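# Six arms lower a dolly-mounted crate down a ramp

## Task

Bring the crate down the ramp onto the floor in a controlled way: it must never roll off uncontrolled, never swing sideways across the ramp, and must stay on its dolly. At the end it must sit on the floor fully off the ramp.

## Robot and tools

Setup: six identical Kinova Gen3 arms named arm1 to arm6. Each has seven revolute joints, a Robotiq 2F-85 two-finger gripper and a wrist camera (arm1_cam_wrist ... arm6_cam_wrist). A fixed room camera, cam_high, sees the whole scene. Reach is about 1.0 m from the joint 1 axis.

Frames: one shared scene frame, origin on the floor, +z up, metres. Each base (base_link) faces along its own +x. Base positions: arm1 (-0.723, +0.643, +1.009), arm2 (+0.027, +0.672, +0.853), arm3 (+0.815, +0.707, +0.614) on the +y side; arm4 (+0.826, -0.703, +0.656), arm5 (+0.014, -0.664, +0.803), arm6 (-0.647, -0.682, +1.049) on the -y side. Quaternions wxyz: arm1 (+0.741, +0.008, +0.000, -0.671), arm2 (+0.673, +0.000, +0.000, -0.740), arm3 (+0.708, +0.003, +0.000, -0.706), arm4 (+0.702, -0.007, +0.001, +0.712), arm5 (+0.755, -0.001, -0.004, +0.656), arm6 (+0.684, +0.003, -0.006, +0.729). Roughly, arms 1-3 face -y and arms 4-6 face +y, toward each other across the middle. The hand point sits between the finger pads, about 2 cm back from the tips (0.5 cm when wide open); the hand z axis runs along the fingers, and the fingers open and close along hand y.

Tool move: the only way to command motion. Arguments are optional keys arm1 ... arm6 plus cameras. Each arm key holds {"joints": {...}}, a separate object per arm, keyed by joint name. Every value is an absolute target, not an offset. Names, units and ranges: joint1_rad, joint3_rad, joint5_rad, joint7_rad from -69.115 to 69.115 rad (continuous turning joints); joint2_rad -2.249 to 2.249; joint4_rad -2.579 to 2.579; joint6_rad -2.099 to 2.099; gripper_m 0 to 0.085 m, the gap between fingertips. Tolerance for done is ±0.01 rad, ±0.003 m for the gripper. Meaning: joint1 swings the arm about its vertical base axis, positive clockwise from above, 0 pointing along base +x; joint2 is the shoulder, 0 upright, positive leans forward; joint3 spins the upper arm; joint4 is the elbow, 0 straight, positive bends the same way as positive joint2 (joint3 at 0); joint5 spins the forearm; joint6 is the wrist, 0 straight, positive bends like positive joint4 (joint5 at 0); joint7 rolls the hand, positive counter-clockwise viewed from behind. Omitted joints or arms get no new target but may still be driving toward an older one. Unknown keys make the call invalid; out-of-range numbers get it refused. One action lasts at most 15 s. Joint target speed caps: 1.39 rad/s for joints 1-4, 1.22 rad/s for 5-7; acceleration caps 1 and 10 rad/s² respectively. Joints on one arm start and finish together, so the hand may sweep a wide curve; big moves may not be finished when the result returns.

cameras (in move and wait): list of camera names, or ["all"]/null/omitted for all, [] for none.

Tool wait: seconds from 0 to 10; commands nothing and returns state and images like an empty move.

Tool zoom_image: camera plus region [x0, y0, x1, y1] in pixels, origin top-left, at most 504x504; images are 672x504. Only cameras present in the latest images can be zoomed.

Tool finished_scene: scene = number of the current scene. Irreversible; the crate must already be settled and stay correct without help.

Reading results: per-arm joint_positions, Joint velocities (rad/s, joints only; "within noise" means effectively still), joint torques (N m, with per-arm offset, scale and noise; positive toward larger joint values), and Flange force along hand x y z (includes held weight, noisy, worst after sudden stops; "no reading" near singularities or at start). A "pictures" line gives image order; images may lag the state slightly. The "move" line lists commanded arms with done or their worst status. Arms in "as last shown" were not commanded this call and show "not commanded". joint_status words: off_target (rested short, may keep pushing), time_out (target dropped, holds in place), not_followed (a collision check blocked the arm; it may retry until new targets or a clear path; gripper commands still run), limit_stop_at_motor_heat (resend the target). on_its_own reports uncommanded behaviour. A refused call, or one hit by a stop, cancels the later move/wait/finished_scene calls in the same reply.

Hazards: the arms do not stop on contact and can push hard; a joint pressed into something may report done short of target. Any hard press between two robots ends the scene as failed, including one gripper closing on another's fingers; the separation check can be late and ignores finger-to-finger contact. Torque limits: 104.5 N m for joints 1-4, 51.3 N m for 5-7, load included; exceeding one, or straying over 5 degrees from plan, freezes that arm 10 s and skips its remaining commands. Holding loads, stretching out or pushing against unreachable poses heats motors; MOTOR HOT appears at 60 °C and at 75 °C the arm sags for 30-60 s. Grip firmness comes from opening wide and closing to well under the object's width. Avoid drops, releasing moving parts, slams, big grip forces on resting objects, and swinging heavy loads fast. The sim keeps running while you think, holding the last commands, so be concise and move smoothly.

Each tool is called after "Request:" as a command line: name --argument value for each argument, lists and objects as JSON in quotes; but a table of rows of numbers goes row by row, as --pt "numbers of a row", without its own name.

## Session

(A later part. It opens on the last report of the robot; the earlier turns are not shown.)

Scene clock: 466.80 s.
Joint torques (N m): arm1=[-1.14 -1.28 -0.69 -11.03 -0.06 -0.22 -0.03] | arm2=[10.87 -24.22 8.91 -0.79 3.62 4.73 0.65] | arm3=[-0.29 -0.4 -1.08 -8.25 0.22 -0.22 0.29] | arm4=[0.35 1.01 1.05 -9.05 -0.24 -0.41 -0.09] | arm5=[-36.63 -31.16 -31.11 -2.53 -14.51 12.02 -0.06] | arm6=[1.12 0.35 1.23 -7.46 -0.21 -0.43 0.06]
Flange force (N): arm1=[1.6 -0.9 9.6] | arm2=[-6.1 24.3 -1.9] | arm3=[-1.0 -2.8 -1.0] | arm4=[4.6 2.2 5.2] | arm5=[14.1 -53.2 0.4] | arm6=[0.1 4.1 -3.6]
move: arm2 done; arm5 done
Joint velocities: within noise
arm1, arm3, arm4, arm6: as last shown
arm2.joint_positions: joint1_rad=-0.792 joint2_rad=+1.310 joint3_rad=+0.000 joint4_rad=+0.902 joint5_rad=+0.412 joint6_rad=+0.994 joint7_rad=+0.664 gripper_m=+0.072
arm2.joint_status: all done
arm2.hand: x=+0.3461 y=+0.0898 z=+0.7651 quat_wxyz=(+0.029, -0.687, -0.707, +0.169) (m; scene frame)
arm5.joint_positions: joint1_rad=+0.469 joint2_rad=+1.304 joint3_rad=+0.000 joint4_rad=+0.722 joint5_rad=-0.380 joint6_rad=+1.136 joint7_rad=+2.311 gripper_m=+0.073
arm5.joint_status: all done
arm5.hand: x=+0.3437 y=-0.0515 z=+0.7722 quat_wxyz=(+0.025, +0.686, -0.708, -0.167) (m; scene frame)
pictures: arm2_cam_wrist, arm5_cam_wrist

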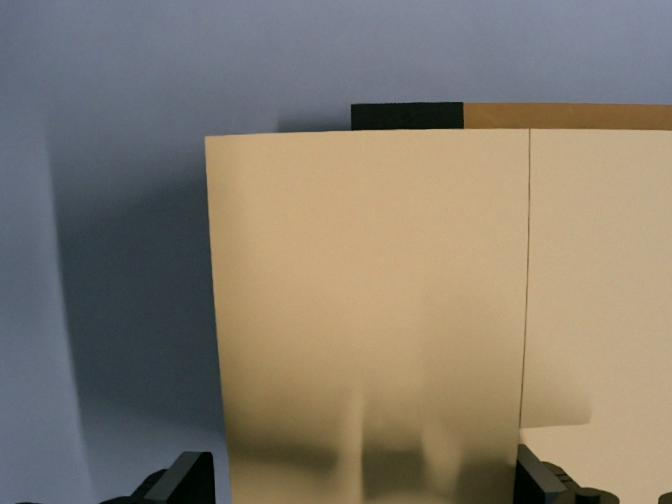

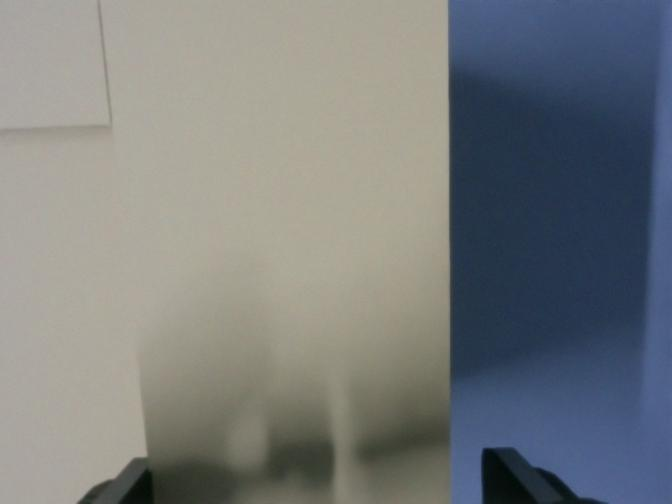

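Request:
move --arm5 '{"joints":{"joint1_rad":0.486,"joint2_rad":1.2524,"joint4_rad":0.8447,"joint5_rad":-0.392,"joint6_rad":1.0742,"joint7_rad":2.357}}' --cameras '["arm2_cam_wrist","arm5_cam_wrist"]'

Scene clock: 473.33 s.
Joint torques (N m): arm1=[-1.12 -1.35 -0.64 -10.95 -0.03 -0.23 -0.05] | arm2=[-4.08 -19.88 -2.68 4.39 -2.4 5.83 1.44] | arm3=[-0.33 -0.37 -1.07 -8.25 0.22 -0.2 0.3] | arm4=[0.4 1.02 1.11 -9.07 -0.24 -0.42 -0.07] | arm5=[-28.29 -23.11 -26.06 17.42 -9.24 26.76 -1.6] | arm6=[1.12 0.36 1.23 -7.45 -0.18 -0.39 0.04]
Flange force (N): arm1=[1.4 -0.8 9.2] | arm2=[-29.0 13.5 4.9] | arm3=[-0.9 -2.8 -1.0] | arm4=[4.7 2.5 5.3] | arm5=[-31.7 -73.3 18.1] | arm6=[0.1 4.0 -3.5]
move: arm5 done
Joint velocities: within noise
arm1.joint_positions: joint1_rad=+0.000 joint2_rad=-0.400 joint3_rad=+0.000 joint4_rad=+1.500 joint5_rad=+0.000 joint6_rad=+1.970 joint7_rad=+1.571 gripper_m=+0.085
arm1.joint_status: not commanded
arm1.hand: x=-0.7400 y=+0.4972 z=+1.5122 quat_wxyz=(-0.027, -0.671, -0.741, +0.016) (m; scene frame)
arm2: as last shown
arm2.joint_positions: joint1_rad=-0.792 joint2_rad=+1.310 joint3_rad=+0.000 joint4_rad=+0.902 joint5_rad=+0.413 joint6_rad=+0.994 joint7_rad=+0.664 gripper_m=+0.072
arm3.joint_positions: joint1_rad=+0.428 joint2_rad=-0.420 joint3_rad=-0.114 joint4_rad=+1.539 joint5_rad=-0.034 joint6_rad=+1.985 joint7_rad=+1.341 gripper_m=+0.085
arm3.joint_status: not commanded
arm3.hand: x=+0.7696 y=+0.5907 z=+1.1089 quat_wxyz=(-0.006, -0.869, -0.495, +0.016) (m; scene frame)
arm4.joint_positions: joint1_rad=-0.423 joint2_rad=-0.413 joint3_rad=-0.036 joint4_rad=+1.450 joint5_rad=-0.024 joint6_rad=+1.972 joint7_rad=+1.392 gripper_m=+0.085
arm4.joint_status: not commanded
arm4.hand: x=+0.7699 y=-0.5637 z=+1.1754 quat_wxyz=(-0.024, +0.804, -0.591, -0.054) (m; scene frame)
arm5.joint_positions: joint1_rad=+0.486 joint2_rad=+1.252 joint3_rad=+0.000 joint4_rad=+0.845 joint5_rad=-0.392 joint6_rad=+1.074 joint7_rad=+2.357 gripper_m=+0.073
arm5.joint_status: all done
arm5.hand: x=+0.3436 y=-0.0719 z=+0.7732 quat_wxyz=(+0.024, +0.686, -0.708, -0.167) (m; scene frame)
arm6.joint_positions: joint1_rad=+0.000 joint2_rad=-0.400 joint3_rad=+0.000 joint4_rad=+1.500 joint5_rad=+0.000 joint6_rad=+1.970 joint7_rad=+1.571 gripper_m=+0.085
arm6.joint_status: not commanded
arm6.hand: x=-0.6332 y=-0.5482 z=+1.5550 quat_wxyz=(-0.030, +0.729, -0.683, -0.029) (m; scene frame)
pictures: arm2_cam_wrist, arm5_cam_wrist

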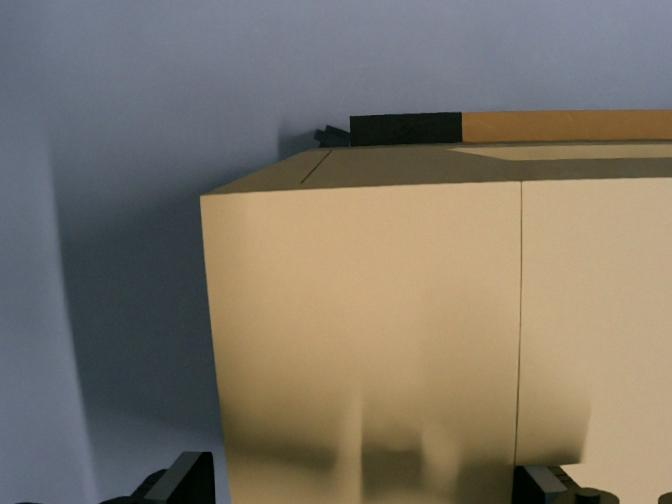

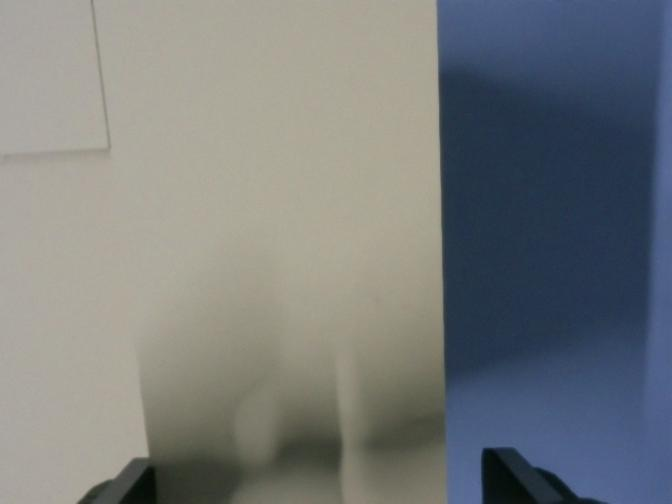

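Request:
move --arm5 '{"joints":{"joint1_rad":0.469,"joint2_rad":1.304,"joint4_rad":0.722,"joint5_rad":-0.38,"joint6_rad":1.136,"joint7_rad":2.3115}}' --cameras '["arm2_cam_wrist","arm5_cam_wrist"]'

Scene clock: 476.10 s.
Joint torques (N m): arm1=[-1.05 -1.31 -0.6 -10.99 -0.01 -0.22 -0.06] | arm2=[21.41 -25.39 16.88 -3.92 7.65 3.65 0.14] | arm3=[-0.29 -0.39 -1.1 -8.21 0.22 -0.2 0.32] | arm4=[0.37 0.99 1.12 -9.05 -0.23 -0.39 -0.06] | arm5=[-45.84 -26.93 -37.7 -4.04 -17.82 9.3 0.49] | arm6=[1.15 0.33 1.23 -7.44 -0.19 -0.41 0.06]
Flange force (N): arm1=[1.5 -0.6 9.4] | arm2=[9.9 30.9 -9.9] | arm3=[-1.0 -2.8 -1.1] | arm4=[4.6 2.6 5.2] | arm5=[27.4 -55.6 -15.1] | arm6=[0.0 4.1 -3.6]
move: arm5 done
Joint velocities: within noise
arm1, arm2, arm3, arm4, arm6: as last shown
arm2.joint_positions: joint1_rad=-0.792 joint2_rad=+1.310 joint3_rad=+0.000 joint4_rad=+0.902 joint5_rad=+0.412 joint6_rad=+0.994 joint7_rad=+0.664 gripper_m=+0.072
arm5.joint_positions: joint1_rad=+0.471 joint2_rad=+1.304 joint3_rad=+0.000 joint4_rad=+0.722 joint5_rad=-0.380 joint6_rad=+1.136 joint7_rad=+2.312 gripper_m=+0.073
arm5.joint_status: all done
arm5.hand: x=+0.3446 y=-0.0520 z=+0.7722 quat_wxyz=(+0.025, +0.685, -0.708, -0.167) (m; scene frame)
pictures: arm2_cam_wrist, arm5_cam_wrist

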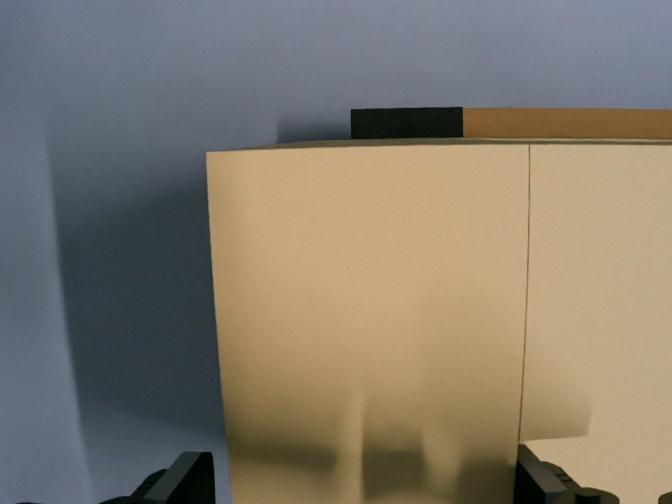

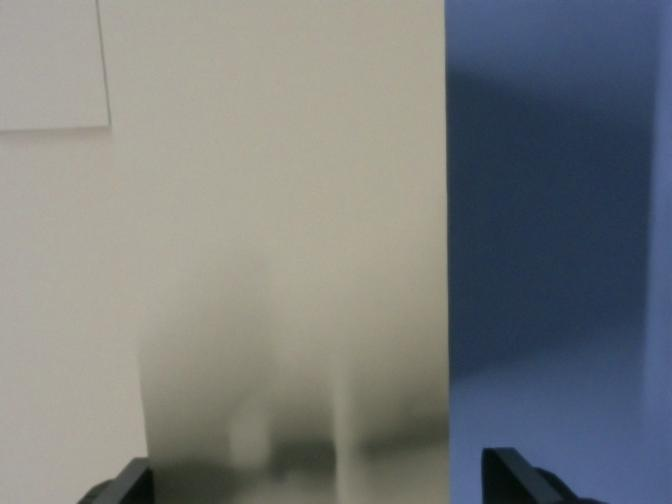

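Request:
move --arm2 '{"joints":{"joint1_rad":-0.8122,"joint2_rad":1.3466,"joint4_rad":0.827,"joint5_rad":0.4005,"joint6_rad":1.0365,"joint7_rad":0.6641}}' --arm5 '{"joints":{"joint1_rad":0.487,"joint2_rad":1.3427,"joint4_rad":0.6434,"joint5_rad":-0.3725,"joint6_rad":1.1797,"joint7_rad":2.3121}}' --cameras '[]'

Request:
move --arm2 '{"joints":{"joint1_rad":-0.8321,"joint2_rad":1.3842,"joint4_rad":0.7476,"joint5_rad":0.3885,"joint6_rad":1.0799,"joint7_rad":0.6648}}' --arm5 '{"joints":{"joint1_rad":0.506,"joint2_rad":1.3861,"joint4_rad":0.5524,"joint5_rad":-0.3646,"joint6_rad":1.2292,"joint7_rad":2.3122}}' --cameras '["arm2_cam_wrist","arm5_cam_wrist"]'

Scene clock: 482.50 s.
Joint torques (N m): arm1=[-1.06 -1.32 -0.6 -10.96 -0.05 -0.26 -0.09] | arm2=[3.35 -19.01 2.57 -1.79 0.89 1.43 0.7] | arm3=[-0.3 -0.37 -1.11 -8.23 0.21 -0.2 0.28] | arm4=[0.38 1 1.02 -9.08 -0.22 -0.41 -0.07] | arm5=[-39.64 -28.52 -31.75 3.76 -15.37 17.85 -0.52] | arm6=[1.11 0.33 1.23 -7.49 -0.19 -0.41 0.04]
Flange force (N): arm1=[1.5 -0.8 9.2] | arm2=[-7.1 7.9 -10.6] | arm3=[-1.0 -3.0 -1.0] | arm4=[4.6 2.2 5.3] | arm5=[2.7 -65.8 4.1] | arm6=[0.1 4.0 -3.4]
move: arm2 done; arm5 done
Joint velocities: within noise
arm1, arm3, arm4, arm6: as last shown
arm2.joint_positions: joint1_rad=-0.812 joint2_rad=+1.347 joint3_rad=+0.000 joint4_rad=+0.827 joint5_rad=+0.401 joint6_rad=+1.037 joint7_rad=+0.664 gripper_m=+0.072
arm2.joint_status: all done
arm2.hand: x=+0.3633 y=+0.0901 z=+0.7598 quat_wxyz=(+0.029, -0.687, -0.707, +0.169) (m; scene frame)
arm5.joint_positions: joint1_rad=+0.487 joint2_rad=+1.343 joint3_rad=+0.000 joint4_rad=+0.643 joint5_rad=-0.373 joint6_rad=+1.180 joint7_rad=+2.312 gripper_m=+0.073
arm5.joint_status: all done
arm5.hand: x=+0.3589 y=-0.0516 z=+0.7679 quat_wxyz=(+0.025, +0.686, -0.708, -0.167) (m; scene frame)
pictures: none
No camera images: "cameras" was empty.

Scene clock: 483.40 s.
Joint torques (N m): arm1=[-1.1 -1.31 -0.66 -10.92 -0.03 -0.2 -0.04] | arm2=[2.26 -21.6 2.23 -3.12 0.83 1.25 0.72] | arm3=[-0.32 -0.36 -1.08 -8.24 0.22 -0.21 0.3] | arm4=[0.38 0.98 1.09 -9.03 -0.23 -0.43 -0.08] | arm5=[-39.8 -33.77 -30.94 2.77 -16.21 20.13 -0.66] | arm6=[1.14 0.33 1.19 -7.48 -0.2 -0.39 0.05]
Flange force (N): arm1=[1.4 -0.8 9.3] | arm2=[-7.0 7.6 -7.1] | arm3=[-0.9 -2.8 -1.0] | arm4=[4.5 2.4 5.0] | arm5=[2.6 -69.7 14.3] | arm6=[0.0 3.9 -3.4]
move: arm2 done; arm5 done
Joint velocities: within noise
arm1, arm3, arm4, arm6: as last shown
arm2.joint_positions: joint1_rad=-0.832 joint2_rad=+1.384 joint3_rad=+0.000 joint4_rad=+0.748 joint5_rad=+0.388 joint6_rad=+1.080 joint7_rad=+0.665 gripper_m=+0.072
arm2.joint_status: all done
arm2.hand: x=+0.3812 y=+0.0908 z=+0.7552 quat_wxyz=(+0.028, -0.687, -0.707, +0.168) (m; scene frame)
arm5.joint_positions: joint1_rad=+0.506 joint2_rad=+1.386 joint3_rad=+0.000 joint4_rad=+0.552 joint5_rad=-0.365 joint6_rad=+1.229 joint7_rad=+2.312 gripper_m=+0.073
arm5.joint_status: all done
arm5.hand: x=+0.3753 y=-0.0521 z=+0.7639 quat_wxyz=(+0.024, +0.686, -0.707, -0.167) (m; scene frame)
pictures: arm2_cam_wrist, arm5_cam_wrist

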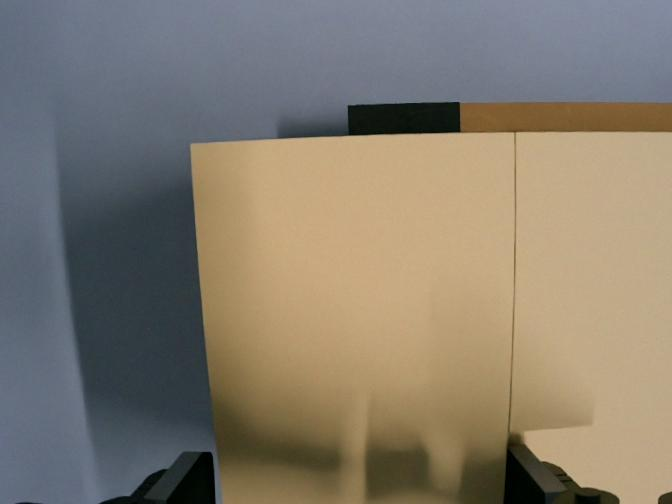

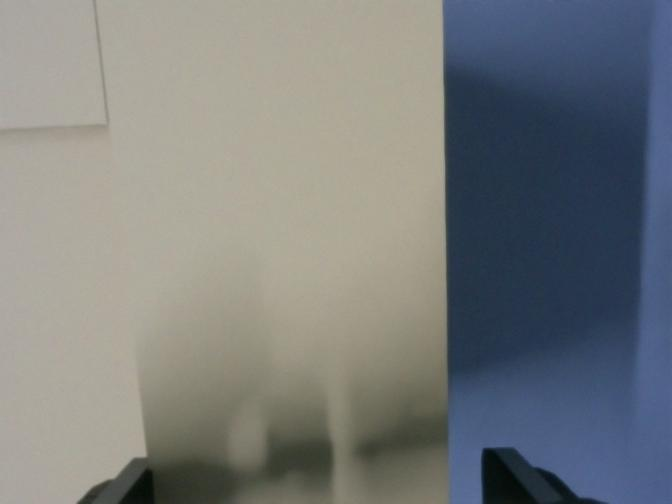

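Request:
move --cameras '["cam_high"]'

Request:
zoom_image --camera "cam_high" --region '[260, 180, 460, 340]'

Scene clock: 486.67 s.
Joint torques (N m): arm1=[-1.05 -1.26 -0.62 -10.98 -0.07 -0.21 -0.06] | arm2=[2.3 -21.62 2.22 -3.08 0.85 1.28 0.78] | arm3=[-0.26 -0.36 -1.12 -8.2 0.22 -0.21 0.31] | arm4=[0.38 1.02 1.08 -9.07 -0.22 -0.42 -0.08] | arm5=[-39.75 -33.88 -30.84 2.88 -16.16 20 -0.77] | arm6=[1.17 0.29 1.22 -7.48 -0.21 -0.4 0.04]
Flange force (N): arm1=[1.6 -0.8 9.5] | arm2=[-7.0 7.8 -7.0] | arm3=[-0.9 -2.9 -1.2] | arm4=[4.7 2.4 5.2] | arm5=[1.0 -71.0 14.4] | arm6=[0.0 3.9 -3.5]
Joint velocities: within noise
arm1.joint_positions: joint1_rad=+0.000 joint2_rad=-0.400 joint3_rad=+0.000 joint4_rad=+1.500 joint5_rad=+0.000 joint6_rad=+1.970 joint7_rad=+1.571 gripper_m=+0.085
arm1.joint_status: not commanded
arm1.hand: x=-0.7400 y=+0.4972 z=+1.5122 quat_wxyz=(-0.027, -0.671, -0.741, +0.016) (m; scene frame)
arm2.joint_positions: joint1_rad=-0.832 joint2_rad=+1.384 joint3_rad=+0.000 joint4_rad=+0.748 joint5_rad=+0.389 joint6_rad=+1.080 joint7_rad=+0.665 gripper_m=+0.072
arm2.joint_status: all done
arm2.hand: x=+0.3811 y=+0.0907 z=+0.7552 quat_wxyz=(+0.028, -0.687, -0.707, +0.168) (m; scene frame)
arm3.joint_positions: joint1_rad=+0.428 joint2_rad=-0.420 joint3_rad=-0.114 joint4_rad=+1.539 joint5_rad=-0.034 joint6_rad=+1.985 joint7_rad=+1.341 gripper_m=+0.085
arm3.joint_status: not commanded
arm3.hand: x=+0.7696 y=+0.5907 z=+1.1089 quat_wxyz=(-0.006, -0.869, -0.495, +0.016) (m; scene frame)
arm4.joint_positions: joint1_rad=-0.423 joint2_rad=-0.413 joint3_rad=-0.036 joint4_rad=+1.450 joint5_rad=-0.024 joint6_rad=+1.972 joint7_rad=+1.392 gripper_m=+0.085
arm4.joint_status: not commanded
arm4.hand: x=+0.7699 y=-0.5637 z=+1.1754 quat_wxyz=(-0.024, +0.804, -0.591, -0.054) (m; scene frame)
arm5.joint_positions: joint1_rad=+0.506 joint2_rad=+1.386 joint3_rad=+0.000 joint4_rad=+0.552 joint5_rad=-0.365 joint6_rad=+1.229 joint7_rad=+2.312 gripper_m=+0.073
arm5.joint_status: all done
arm5.hand: x=+0.3753 y=-0.0521 z=+0.7639 quat_wxyz=(+0.024, +0.686, -0.707, -0.167) (m; scene frame)
arm6.joint_positions: joint1_rad=+0.000 joint2_rad=-0.400 joint3_rad=+0.000 joint4_rad=+1.500 joint5_rad=+0.000 joint6_rad=+1.970 joint7_rad=+1.571 gripper_m=+0.085
arm6.joint_status: not commanded
arm6.hand: x=-0.6332 y=-0.5482 z=+1.5550 quat_wxyz=(-0.030, +0.729, -0.683, -0.029) (m; scene frame)
pictures: cam_high

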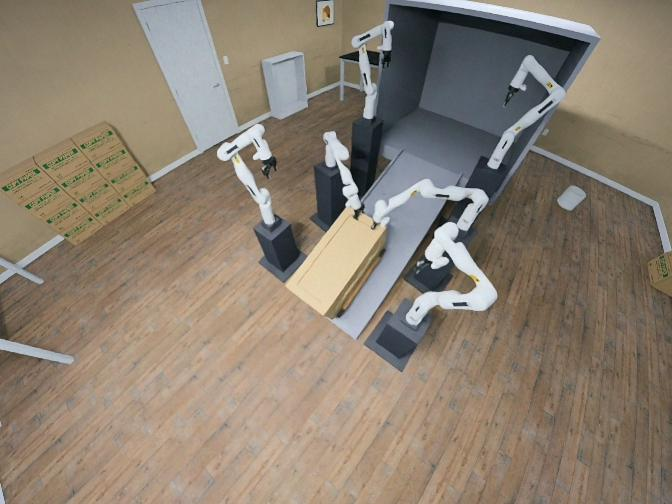

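Scaled by 2.520 from the camera's 672x504 image, which has a finer 960x720 frame.

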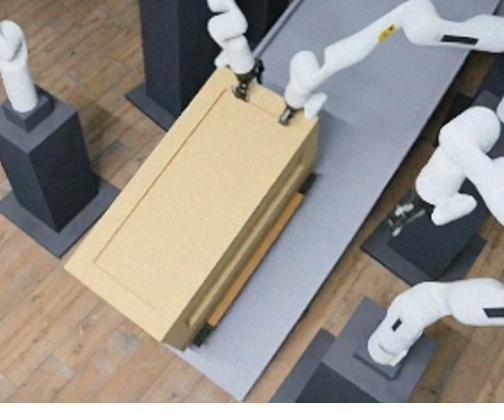

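Request:
move --arm3 '{"joints":{"joint1_rad":-0.6329,"joint2_rad":1.3168,"joint3_rad":0,"joint4_rad":0.5449,"joint5_rad":0.3565,"joint6_rad":1.2982,"joint7_rad":0.8634,"gripper_m":0.085}}' --cameras '["arm3_cam_wrist"]'

Scene clock: 494.23 s.
Joint torques (N m): arm1=[-1.1 -1.24 -0.61 -10.99 -0.05 -0.21 -0.03] | arm2=[2.34 -21.68 2.25 -2.99 0.84 1.24 0.74] | arm3=[-0.49 -27.26 0.04 -8.65 1.05 -0.01 0.28] | arm4=[0.37 1.01 1.08 -9.03 -0.22 -0.44 -0.09] | arm5=[-39.67 -33.82 -30.86 2.75 -16.11 20.06 -0.73] | arm6=[1.16 0.34 1.2 -7.46 -0.19 -0.41 0.05]
Flange force (N): arm1=[1.7 -0.6 9.6] | arm2=[-7.8 8.5 -6.9] | arm3=[3.9 -3.3 -1.8] | arm4=[4.6 2.3 5.1] | arm5=[2.4 -69.7 14.3] | arm6=[0.0 4.0 -3.5]
move: arm3 done
Joint velocities: within noise
arm1, arm2, arm4, arm5, arm6: as last shown
arm3.joint_positions: joint1_rad=-0.633 joint2_rad=+1.317 joint3_rad=+0.000 joint4_rad=+0.545 joint5_rad=+0.357 joint6_rad=+1.298 joint7_rad=+0.863 gripper_m=+0.085
arm3.joint_status: all done
arm3.hand: x=+1.1316 y=+0.0601 z=+0.6209 quat_wxyz=(+0.028, -0.687, -0.707, +0.166) (m; scene frame)
pictures: arm3_cam_wrist

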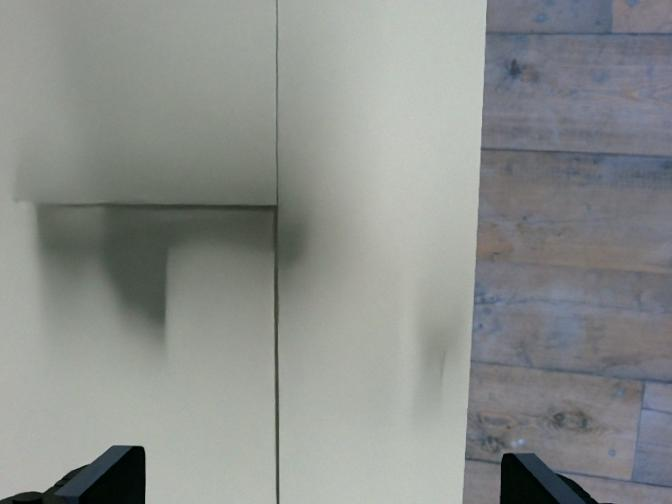

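Request:
move --arm3 '{"joints":{"joint1_rad":-0.6487,"joint2_rad":1.3614,"joint3_rad":0,"joint4_rad":0.4537,"joint5_rad":0.3516,"joint6_rad":1.3472,"joint7_rad":0.8655,"gripper_m":0.085}}' --cameras '["arm3_cam_wrist"]'

Scene clock: 498.30 s.
Joint torques (N m): arm1=[-1.12 -1.3 -0.67 -10.97 -0.05 -0.23 -0.01] | arm2=[2.3 -21.65 2.25 -3.09 0.83 1.22 0.74] | arm3=[-0.46 -27.5 0.12 -8.73 1.06 -0.03 0.31] | arm4=[0.34 0.99 1.09 -9.03 -0.23 -0.42 -0.08] | arm5=[-39.73 -33.92 -30.84 2.76 -16.23 20.09 -0.73] | arm6=[1.13 0.37 1.24 -7.45 -0.17 -0.41 0.05]
Flange force (N): arm1=[1.5 -0.7 9.4] | arm2=[-7.3 8.0 -7.0] | arm3=no reading | arm4=[4.6 2.4 5.1] | arm5=[2.1 -70.1 14.5] | arm6=[0.1 4.1 -3.5]
move: arm3 done
Joint velocities: within noise
arm1, arm2, arm4, arm5, arm6: as last shown
arm3.joint_positions: joint1_rad=-0.649 joint2_rad=+1.361 joint3_rad=+0.000 joint4_rad=+0.454 joint5_rad=+0.352 joint6_rad=+1.347 joint7_rad=+0.865 gripper_m=+0.085
arm3.joint_status: all done
arm3.hand: x=+1.1458 y=+0.0601 z=+0.6168 quat_wxyz=(+0.028, -0.687, -0.707, +0.165) (m; scene frame)
pictures: arm3_cam_wrist

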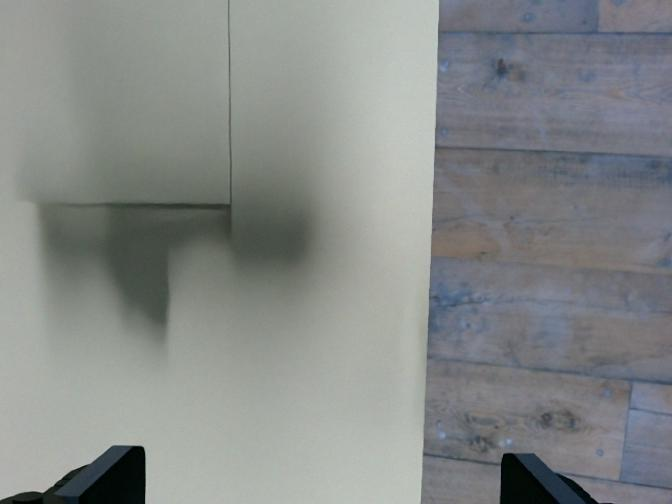

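Request:
move --arm3 '{"joints":{"joint1_rad":-0.6304,"joint2_rad":1.4081,"joint4_rad":0.5311,"joint5_rad":0.3664,"joint6_rad":1.226,"joint7_rad":0.8365}}' --cameras '["arm3_cam_wrist"]'

Scene clock: 499.77 s.
Joint torques (N m): arm1=[-1.18 -1.26 -0.63 -10.97 -0.02 -0.25 -0.06] | arm2=[2.42 -21.73 2.25 -3.08 0.79 1.26 0.71] | arm3=[-0.48 -27.44 0.06 -8.38 1.01 0.01 0.35] | arm4=[0.37 1.04 1.1 -9.06 -0.22 -0.41 -0.05] | arm5=[-39.72 -33.84 -30.88 2.73 -16.15 20.03 -0.67] | arm6=[1.13 0.36 1.22 -7.43 -0.18 -0.41 0.05]
Flange force (N): arm1=[1.6 -0.7 9.3] | arm2=[-7.3 8.2 -6.9] | arm3=no reading | arm4=[4.7 2.5 5.3] | arm5=[2.2 -69.9 14.3] | arm6=[0.1 4.0 -3.6]
move: arm3 done
Joint velocities: within noise
arm1, arm2, arm4, arm5, arm6: as last shown
arm3.joint_positions: joint1_rad=-0.630 joint2_rad=+1.408 joint3_rad=+0.000 joint4_rad=+0.531 joint5_rad=+0.366 joint6_rad=+1.226 joint7_rad=+0.837 gripper_m=+0.085
arm3.joint_status: all done
arm3.hand: x=+1.1300 y=+0.0593 z=+0.5604 quat_wxyz=(+0.028, -0.687, -0.707, +0.166) (m; scene frame)
pictures: arm3_cam_wrist

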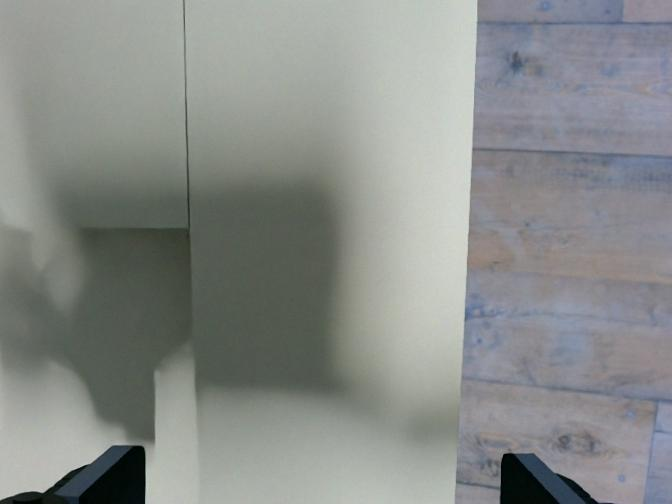

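Request:
move --arm3 '{"joints":{"joint1_rad":-0.6234,"joint2_rad":1.4252,"joint4_rad":0.5595,"joint5_rad":0.372,"joint6_rad":1.18,"joint7_rad":0.8257}}' --cameras '["arm3_cam_wrist"]'

Request:
move --arm3 '{"joints":{"gripper_m":0.072}}' --cameras '["arm3_cam_wrist"]'

Scene clock: 501.13 s.
Joint torques (N m): arm1=[-1.1 -1.25 -0.66 -10.96 -0.04 -0.23 -0.05] | arm2=[2.44 -21.67 2.24 -3.07 0.86 1.25 0.75] | arm3=[-0.47 -27.31 0.12 -8.26 1.03 0.02 0.32] | arm4=[0.37 1.05 1.06 -9.07 -0.23 -0.41 -0.07] | arm5=[-39.67 -33.86 -30.8 2.88 -16.18 20.02 -0.7] | arm6=[1.15 0.33 1.2 -7.44 -0.19 -0.41 0.05]
Flange force (N): arm1=[1.6 -0.8 9.4] | arm2=[-7.2 8.2 -7.0] | arm3=[3.8 -3.3 -2.3] | arm4=[4.7 2.3 5.3] | arm5=[1.0 -70.8 14.4] | arm6=[0.0 3.9 -3.6]
move: arm3 done
Joint velocities: within noise
arm1, arm2, arm4, arm5, arm6: as last shown
arm3.joint_positions: joint1_rad=-0.623 joint2_rad=+1.425 joint3_rad=+0.000 joint4_rad=+0.560 joint5_rad=+0.372 joint6_rad=+1.180 joint7_rad=+0.826 gripper_m=+0.085
arm3.joint_status: all done
arm3.hand: x=+1.1239 y=+0.0601 z=+0.5398 quat_wxyz=(+0.028, -0.687, -0.707, +0.165) (m; scene frame)
pictures: arm3_cam_wrist

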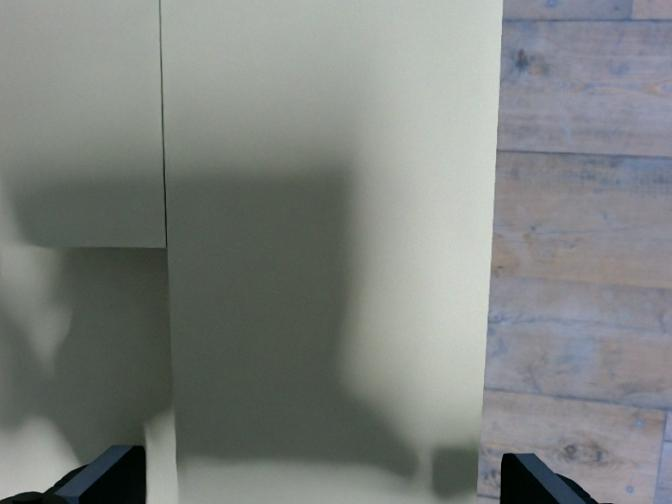

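Scene clock: 501.77 s.
Joint torques (N m): arm1=[-1.12 -1.28 -0.67 -10.96 -0.05 -0.23 -0.06] | arm2=[2.75 -21.55 2.58 -2.85 1.03 1.4 0.75] | arm3=[1.07 -13.24 -2.1 -2.67 -0.96 -0.87 0.15] | arm4=[0.37 1.03 1.09 -9.06 -0.23 -0.41 -0.08] | arm5=[-39.96 -34.03 -31.1 3.21 -16.25 20.64 -0.67] | arm6=[1.13 0.31 1.23 -7.45 -0.21 -0.4 0.05]
Flange force (N): arm1=[1.6 -0.9 9.3] | arm2=[-7.6 9.0 -7.1] | arm3=[-0.7 -6.2 -22.5] | arm4=[4.7 2.4 5.3] | arm5=[0.6 -71.6 15.3] | arm6=[0.0 4.0 -3.6]
move: arm3 done
Joint velocities: within noise
arm1, arm2, arm4, arm5, arm6: as last shown
arm3.joint_positions: joint1_rad=-0.623 joint2_rad=+1.425 joint3_rad=+0.000 joint4_rad=+0.559 joint5_rad=+0.372 joint6_rad=+1.180 joint7_rad=+0.826 gripper_m=+0.072
arm3.joint_status: all done
arm3.hand: x=+1.1239 y=+0.0600 z=+0.5400 quat_wxyz=(+0.028, -0.687, -0.707, +0.166) (m; scene frame)
pictures: arm3_cam_wrist

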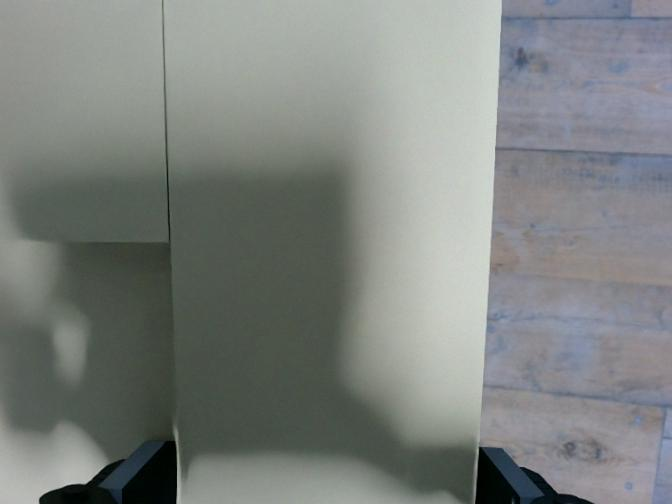

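Request:
move --arm3 '{"joints":{"joint2_rad":1.4224,"joint4_rad":0.561,"joint6_rad":1.1813}}' --arm5 '{"joints":{"joint1_rad":0.511,"joint2_rad":1.397,"joint4_rad":0.529,"joint5_rad":-0.3627,"joint6_rad":1.2418,"joint7_rad":2.3122}}' --cameras '["arm5_cam_wrist","arm3_cam_wrist"]'

Scene clock: 504.07 s.
Joint torques (N m): arm1=[-1.11 -1.29 -0.67 -11 -0.07 -0.21 -0.08] | arm2=[5.67 -22.18 4.37 -0.63 1.63 3.89 0.77] | arm3=[4.76 -23.04 2.43 -5.81 1.86 0.94 0.1] | arm4=[0.39 1.03 1.09 -9.06 -0.23 -0.42 -0.07] | arm5=[-33.7 -33.71 -26.18 1.53 -13.92 18.17 -0.75] | arm6=[1.15 0.3 1.19 -7.46 -0.18 -0.42 0.05]
Flange force (N): arm1=[1.6 -1.0 9.6] | arm2=[-11.2 18.0 -3.4] | arm3=[3.6 2.4 -9.1] | arm4=[4.7 2.4 5.2] | arm5=no reading | arm6=[0.0 3.9 -3.6]
move: arm3 done; arm5 done
Joint velocities: within noise
arm1, arm2, arm4, arm6: as last shown
arm2.hand: x=+0.3812 y=+0.0907 z=+0.7552 quat_wxyz=(+0.028, -0.687, -0.707, +0.168) (m; scene frame)
arm3.joint_positions: joint1_rad=-0.623 joint2_rad=+1.422 joint3_rad=+0.000 joint4_rad=+0.561 joint5_rad=+0.372 joint6_rad=+1.181 joint7_rad=+0.826 gripper_m=+0.072
arm3.joint_status: all done
arm3.hand: x=+1.1239 y=+0.0601 z=+0.5414 quat_wxyz=(+0.028, -0.687, -0.707, +0.166) (m; scene frame)
arm5.joint_positions: joint1_rad=+0.511 joint2_rad=+1.397 joint3_rad=+0.000 joint4_rad=+0.529 joint5_rad=-0.363 joint6_rad=+1.242 joint7_rad=+2.312 gripper_m=+0.073
arm5.joint_status: all done
arm5.hand: x=+0.3796 y=-0.0524 z=+0.7631 quat_wxyz=(+0.024, +0.686, -0.708, -0.167) (m; scene frame)
pictures: arm3_cam_wrist, arm5_cam_wrist

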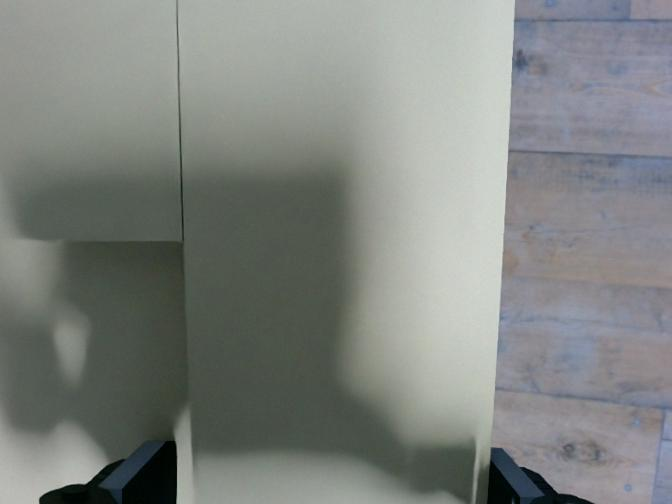

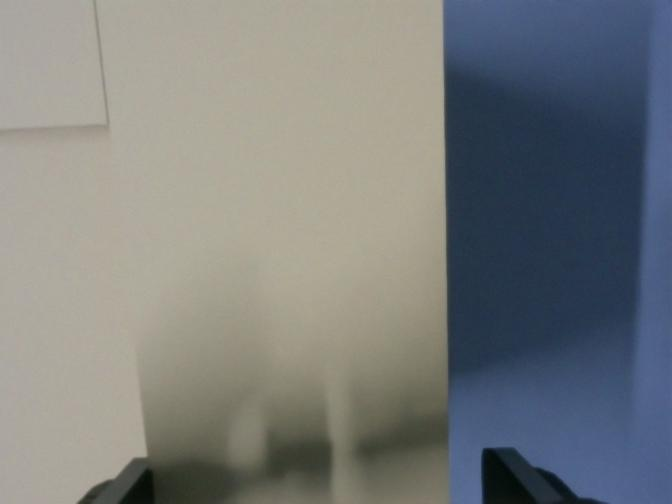

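Request:
move --arm5 '{"joints":{"joint1_rad":0.516,"joint2_rad":1.4085,"joint4_rad":0.504,"joint5_rad":-0.3607,"joint6_rad":1.2552,"joint7_rad":2.3122}}' --cameras '["arm2_cam_wrist","arm3_cam_wrist"]'

Scene clock: 505.27 s.
Joint torques (N m): arm1=[-1.1 -1.3 -0.59 -10.93 -0.04 -0.25 -0.06] | arm2=[11.53 -24.37 8.56 1.01 3.52 6.64 0.78] | arm3=[12.93 -26.02 8.16 -5.71 4.9 2.94 0.08] | arm4=[0.39 1.01 1.12 -9.05 -0.22 -0.41 -0.1] | arm5=[-19.18 -31.89 -15.89 -4.32 -8.56 9.59 -0.41] | arm6=[1.14 0.36 1.23 -7.44 -0.2 -0.4 0.06]
Flange force (N): arm1=[1.5 -0.6 9.2] | arm2=[-12.0 31.1 1.0] | arm3=[6.4 15.4 -6.4] | arm4=[4.6 2.4 5.2] | arm5=no reading | arm6=[0.1 4.1 -3.6]
move: arm5 done
Joint velocities: within noise
arm1, arm3, arm4, arm6: as last shown
arm2.joint_positions: joint1_rad=-0.832 joint2_rad=+1.384 joint3_rad=+0.000 joint4_rad=+0.748 joint5_rad=+0.388 joint6_rad=+1.080 joint7_rad=+0.665 gripper_m=+0.072
arm2.joint_status: not commanded
arm2.hand: x=+0.3812 y=+0.0908 z=+0.7551 quat_wxyz=(+0.028, -0.687, -0.707, +0.168) (m; scene frame)
arm5.joint_positions: joint1_rad=+0.516 joint2_rad=+1.408 joint3_rad=+0.000 joint4_rad=+0.504 joint5_rad=-0.361 joint6_rad=+1.255 joint7_rad=+2.312 gripper_m=+0.073
arm5.joint_status: all done
arm5.hand: x=+0.3838 y=-0.0526 z=+0.7623 quat_wxyz=(+0.023, +0.686, -0.707, -0.167) (m; scene frame)
pictures: arm2_cam_wrist, arm3_cam_wrist

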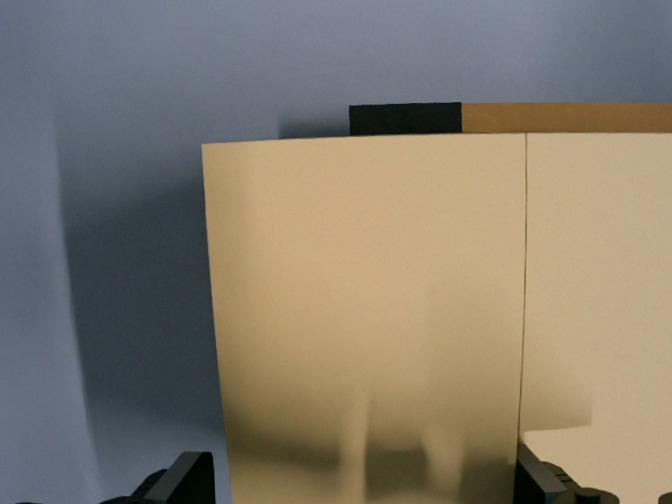

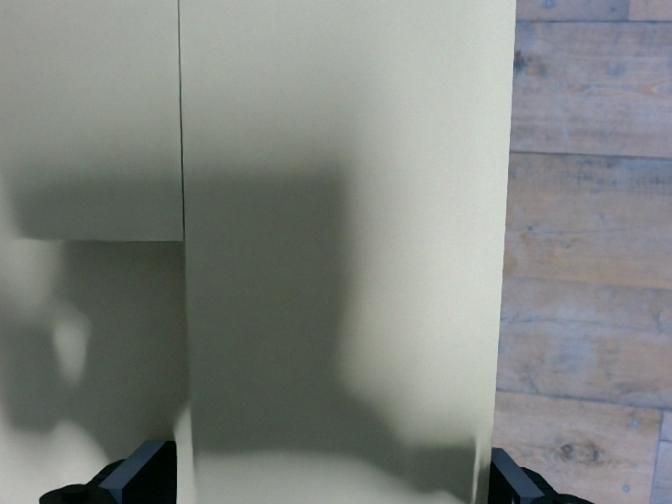

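Request:
move --arm5 '{"joints":{"joint1_rad":0.5205,"joint2_rad":1.419,"joint4_rad":0.480,"joint5_rad":-0.3588,"joint6_rad":1.2678,"joint7_rad":2.3122}}' --cameras '["arm5_cam_wrist","arm3_cam_wrist","arm2_cam_wrist"]'

Scene clock: 506.60 s.
Joint torques (N m): arm1=[-1.09 -1.28 -0.63 -10.96 -0.04 -0.22 -0.07] | arm2=[17.27 -27.34 12.61 3.4 5.45 10.28 0.83] | arm3=[22.01 -27.78 14.09 -5.5 7.91 4.67 -0.05] | arm4=[0.4 1 1.12 -9.08 -0.22 -0.41 -0.09] | arm5=[-6.62 -31.98 -7.25 -9.65 -3.86 2.65 -0.11] | arm6=[1.15 0.31 1.22 -7.42 -0.19 -0.41 0.05]
Flange force (N): arm1=[1.5 -0.8 9.4] | arm2=[-15.7 47.1 8.3] | arm3=[11.2 27.6 -6.4] | arm4=[4.6 2.5 5.3] | arm5=no reading | arm6=[-0.1 4.0 -3.7]
move: arm5 done
Joint velocities: within noise
arm1.joint_positions: joint1_rad=+0.000 joint2_rad=-0.400 joint3_rad=+0.000 joint4_rad=+1.500 joint5_rad=+0.000 joint6_rad=+1.970 joint7_rad=+1.571 gripper_m=+0.085
arm1.joint_status: not commanded
arm1.hand: x=-0.7400 y=+0.4972 z=+1.5122 quat_wxyz=(-0.027, -0.671, -0.741, +0.016) (m; scene frame)
arm2.joint_positions: joint1_rad=-0.832 joint2_rad=+1.384 joint3_rad=+0.000 joint4_rad=+0.748 joint5_rad=+0.389 joint6_rad=+1.080 joint7_rad=+0.665 gripper_m=+0.072
arm2.joint_status: not commanded
arm2.hand: x=+0.3812 y=+0.0908 z=+0.7552 quat_wxyz=(+0.028, -0.687, -0.707, +0.168) (m; scene frame)
arm3: as last shown
arm4.joint_positions: joint1_rad=-0.423 joint2_rad=-0.413 joint3_rad=-0.036 joint4_rad=+1.450 joint5_rad=-0.024 joint6_rad=+1.972 joint7_rad=+1.392 gripper_m=+0.085
arm4.joint_status: not commanded
arm4.hand: x=+0.7699 y=-0.5637 z=+1.1754 quat_wxyz=(-0.024, +0.804, -0.591, -0.054) (m; scene frame)
arm5.joint_positions: joint1_rad=+0.520 joint2_rad=+1.419 joint3_rad=+0.000 joint4_rad=+0.480 joint5_rad=-0.359 joint6_rad=+1.268 joint7_rad=+2.312 gripper_m=+0.073
arm5.joint_status: all done
arm5.hand: x=+0.3879 y=-0.0528 z=+0.7620 quat_wxyz=(+0.023, +0.687, -0.707, -0.167) (m; scene frame)
arm6.joint_positions: joint1_rad=+0.000 joint2_rad=-0.400 joint3_rad=+0.000 joint4_rad=+1.500 joint5_rad=+0.000 joint6_rad=+1.970 joint7_rad=+1.571 gripper_m=+0.085
arm6.joint_status: not commanded
arm6.hand: x=-0.6332 y=-0.5482 z=+1.5550 quat_wxyz=(-0.030, +0.729, -0.683, -0.029) (m; scene frame)
pictures: arm2_cam_wrist, arm3_cam_wrist, arm5_cam_wrist

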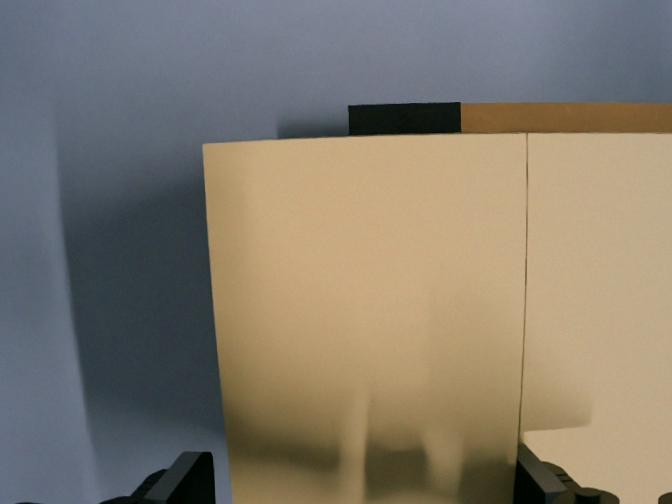

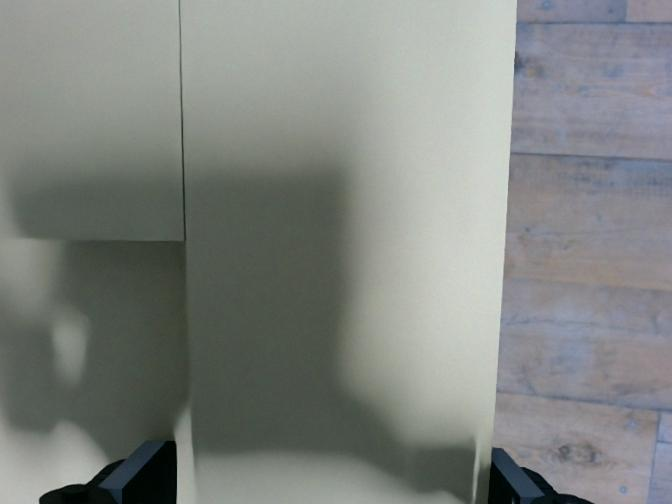

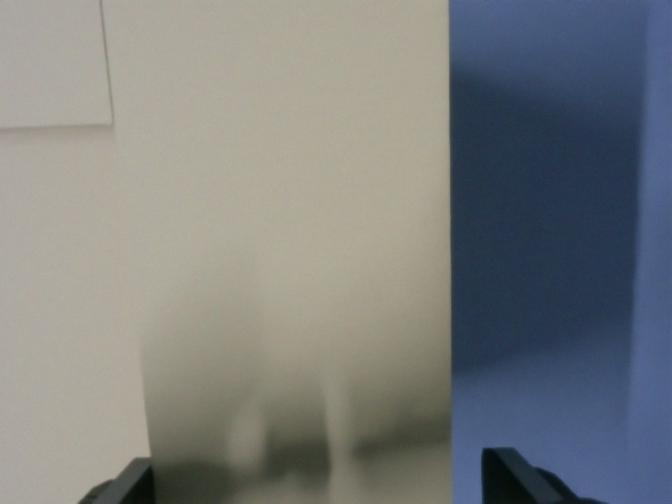

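Request:
move --arm5 '{"joints":{"gripper_m":0.085}}' --cameras '[]'

Request:
move --arm5 '{"joints":{"joint1_rad":0.531,"joint2_rad":1.32,"joint4_rad":0.48,"joint5_rad":-0.3588,"joint6_rad":1.368,"joint7_rad":2.325}}' --cameras '["arm2_cam_wrist","arm3_cam_wrist","arm5_cam_wrist"]'

Scene clock: 509.13 s.
Joint torques (N m): arm1=[-1.14 -1.28 -0.69 -10.93 -0.03 -0.22 -0.08] | arm2=[18.7 -28.14 13.78 4.97 5.83 12.24 0.92] | arm3=[25.72 -28.79 16.58 -5.42 9.22 5.46 -0.13] | arm4=[0.36 1.03 1.09 -9.05 -0.23 -0.4 -0.08] | arm5=[0.71 -27.31 -1.9 -8.96 -0.51 0.33 -0.17] | arm6=[1.14 0.28 1.24 -7.44 -0.2 -0.4 0.05]
Flange force (N): arm1=[1.5 -1.0 9.3] | arm2=[-18.7 53.0 12.0] | arm3=[12.7 33.0 -5.8] | arm4=[4.6 2.4 5.2] | arm5=no reading | arm6=[-0.1 4.1 -3.7]
move: arm5 done
Joint velocities: within noise
arm1, arm2, arm3, arm4, arm6: as last shown
arm2.hand: x=+0.3811 y=+0.0907 z=+0.7552 quat_wxyz=(+0.028, -0.687, -0.707, +0.168) (m; scene frame)
arm3.hand: x=+1.1238 y=+0.0601 z=+0.5414 quat_wxyz=(+0.028, -0.687, -0.707, +0.166) (m; scene frame)
arm5.joint_positions: joint1_rad=+0.521 joint2_rad=+1.419 joint3_rad=+0.000 joint4_rad=+0.480 joint5_rad=-0.359 joint6_rad=+1.268 joint7_rad=+2.312 gripper_m=+0.085
arm5.joint_status: all done
arm5.hand: x=+0.3880 y=-0.0528 z=+0.7620 quat_wxyz=(+0.023, +0.687, -0.707, -0.167) (m; scene frame)
pictures: none
No camera images: "cameras" was empty.

Scene clock: 510.07 s.
Joint torques (N m): arm1=[-1.12 -1.26 -0.66 -10.95 -0.06 -0.24 -0.06] | arm2=[18.77 -28.21 13.79 5.01 5.77 12.23 0.94] | arm3=[25.65 -28.79 16.55 -5.4 9.2 5.42 -0.12] | arm4=[0.4 1.02 1.05 -9.04 -0.22 -0.42 -0.07] | arm5=[0.72 -27.05 -1.94 -9.3 -0.6 0.3 -0.16] | arm6=[1.1 0.3 1.18 -7.45 -0.2 -0.39 0.04]
Flange force (N): arm1=[1.6 -0.9 9.3] | arm2=[-19.0 53.5 12.1] | arm3=[12.3 33.2 -5.8] | arm4=[4.6 2.3 5.1] | arm5=no reading | arm6=[0.0 3.9 -3.5]
move: arm5 done
Joint velocities: within noise
arm1, arm2, arm3, arm4, arm6: as last shown
arm5.joint_positions: joint1_rad=+0.531 joint2_rad=+1.320 joint3_rad=+0.000 joint4_rad=+0.480 joint5_rad=-0.359 joint6_rad=+1.368 joint7_rad=+2.325 gripper_m=+0.085
arm5.joint_status: all done
arm5.hand: x=+0.3906 y=-0.0568 z=+0.8337 quat_wxyz=(+0.022, +0.699, -0.694, -0.172) (m; scene frame)
pictures: arm2_cam_wrist, arm3_cam_wrist, arm5_cam_wrist

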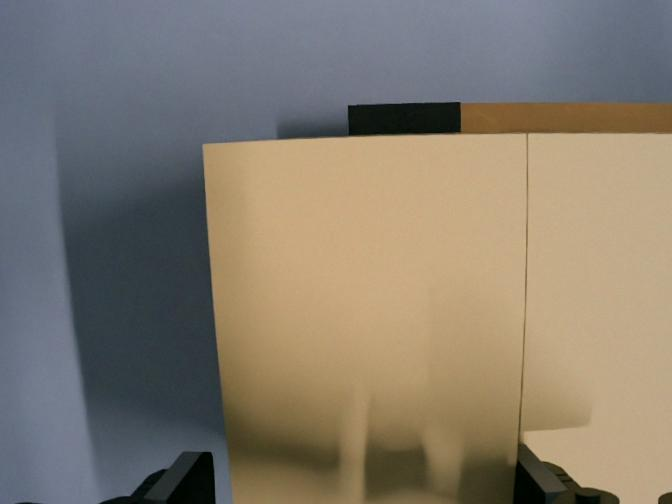

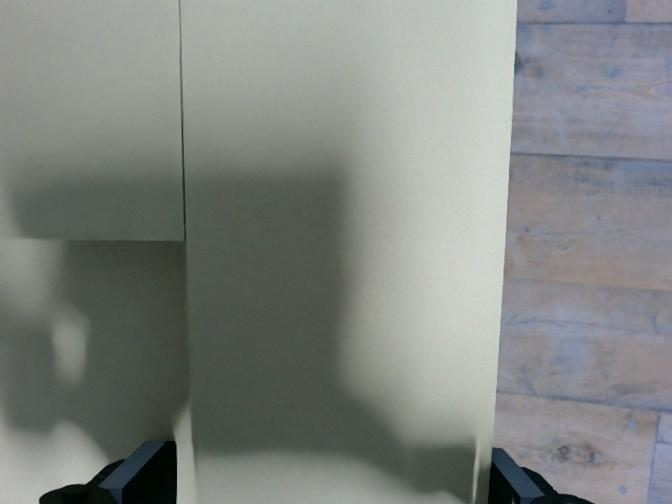

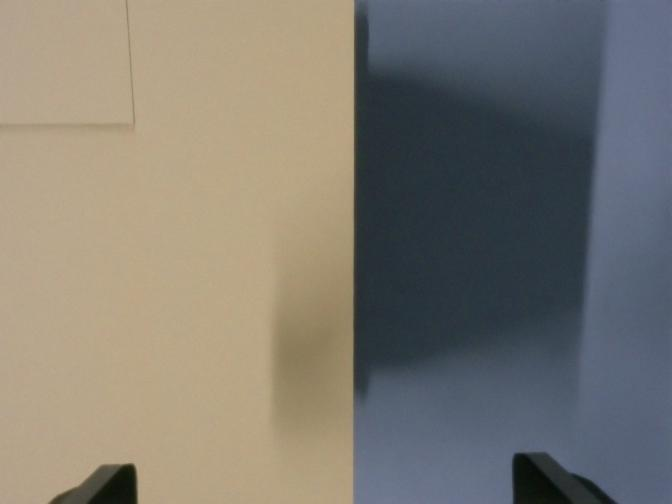

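Request:
move --arm5 '{"joints":{"joint1_rad":0,"joint2_rad":-0.4,"joint4_rad":1.5,"joint5_rad":0,"joint6_rad":1.97,"joint7_rad":1.571}}' --cameras '[]'

Request:
move --arm4 '{"joints":{"joint1_rad":-0.522,"joint2_rad":1.125,"joint3_rad":0,"joint4_rad":0.3843,"joint5_rad":-0.1361,"joint6_rad":1.3175,"joint7_rad":1.0197,"gripper_m":0.085}}' --cameras '["arm4_cam_wrist","arm2_cam_wrist","arm3_cam_wrist","cam_high"]'

Scene clock: 516.93 s.
Joint torques (N m): arm1=[-1.06 -1.33 -0.65 -11.01 -0.04 -0.2 -0.04] | arm2=[18.83 -28.16 13.84 4.92 5.81 12.19 0.93] | arm3=[25.7 -28.81 16.53 -5.4 9.21 5.42 -0.14] | arm4=[0.37 1 1.09 -9.07 -0.24 -0.4 -0.08] | arm5=[0.52 -0.31 -1.53 -8.76 0.32 -0.03 -0.13] | arm6=[1.16 0.34 1.2 -7.45 -0.21 -0.39 0.05]
Flange force (N): arm1=[1.5 -0.8 9.6] | arm2=[-18.5 53.1 11.9] | arm3=[12.2 33.3 -5.8] | arm4=[4.6 2.4 5.3] | arm5=[0.2 -4.8 2.6] | arm6=[0.0 3.9 -3.5]
move: arm5 done
Joint velocities: within noise
arm1, arm2, arm3, arm4, arm6: as last shown
arm5.joint_positions: joint1_rad=+0.000 joint2_rad=-0.400 joint3_rad=+0.000 joint4_rad=+1.500 joint5_rad=+0.000 joint6_rad=+1.970 joint7_rad=+1.571 gripper_m=+0.085
arm5.joint_status: all done
arm5.hand: x=+0.0543 y=-0.5325 z=+1.3081 quat_wxyz=(-0.031, +0.656, -0.754, -0.023) (m; scene frame)
pictures: none
No camera images: "cameras" was empty.

Scene clock: 519.70 s.
Joint torques (N m): arm1=[-1.08 -1.25 -0.63 -10.94 -0.02 -0.22 -0.02] | arm2=[18.78 -28.17 13.73 4.94 5.83 12.19 0.92] | arm3=[25.69 -28.83 16.58 -5.41 9.22 5.45 -0.13] | arm4=[0.43 -27.1 1.17 -10.84 -0.6 -0.93 -0.09] | arm5=[0.6 -0.33 -1.61 -8.74 0.32 -0.03 -0.18] | arm6=[1.12 0.3 1.23 -7.46 -0.19 -0.41 0.03]
Flange force (N): arm1=[1.6 -0.6 9.3] | arm2=[-18.7 53.2 11.9] | arm3=[12.4 33.2 -5.7] | arm4=no reading | arm5=[0.1 -5.3 2.5] | arm6=[0.0 4.0 -3.6]
move: arm4 done
Joint velocities: within noise
arm1, arm2, arm3, arm5, arm6: as last shown
arm4.joint_positions: joint1_rad=-0.522 joint2_rad=+1.125 joint3_rad=+0.000 joint4_rad=+0.384 joint5_rad=-0.136 joint6_rad=+1.317 joint7_rad=+1.020 gripper_m=+0.085
arm4.joint_status: all done
arm4.hand: x=+0.4075 y=-0.0300 z=+0.8376 quat_wxyz=(+0.029, +0.687, -0.708, -0.162) (m; scene frame)
pictures: arm2_cam_wrist, arm3_cam_wrist, arm4_cam_wrist, cam_high

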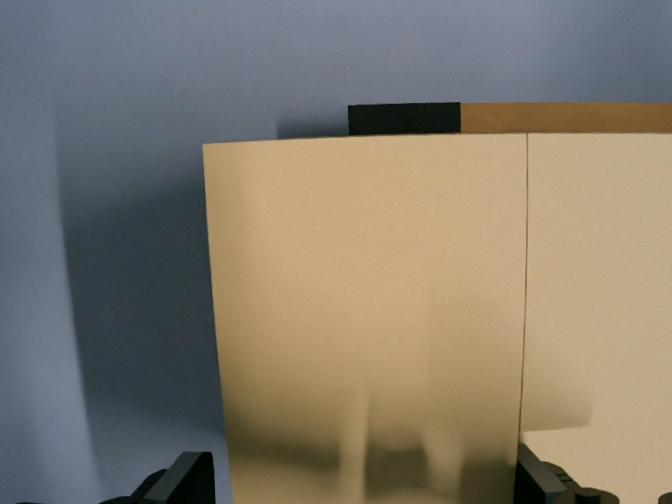

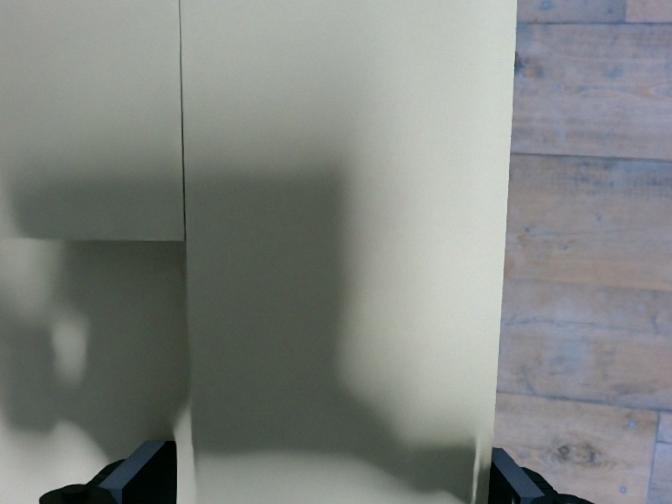

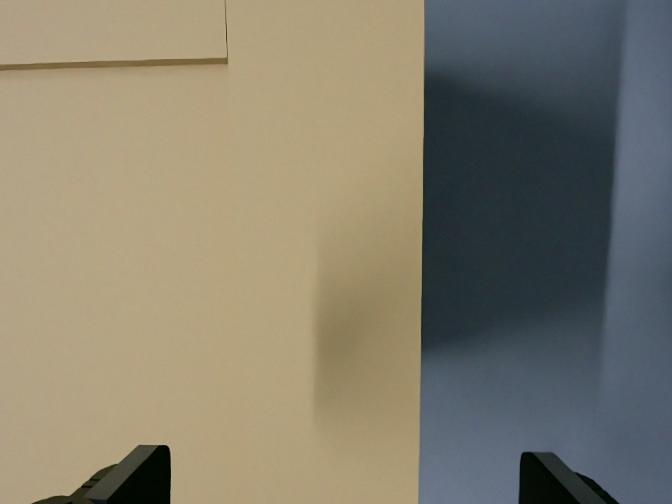

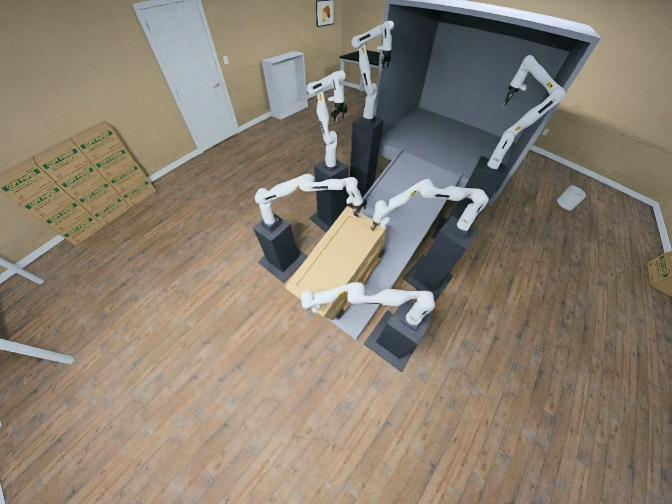

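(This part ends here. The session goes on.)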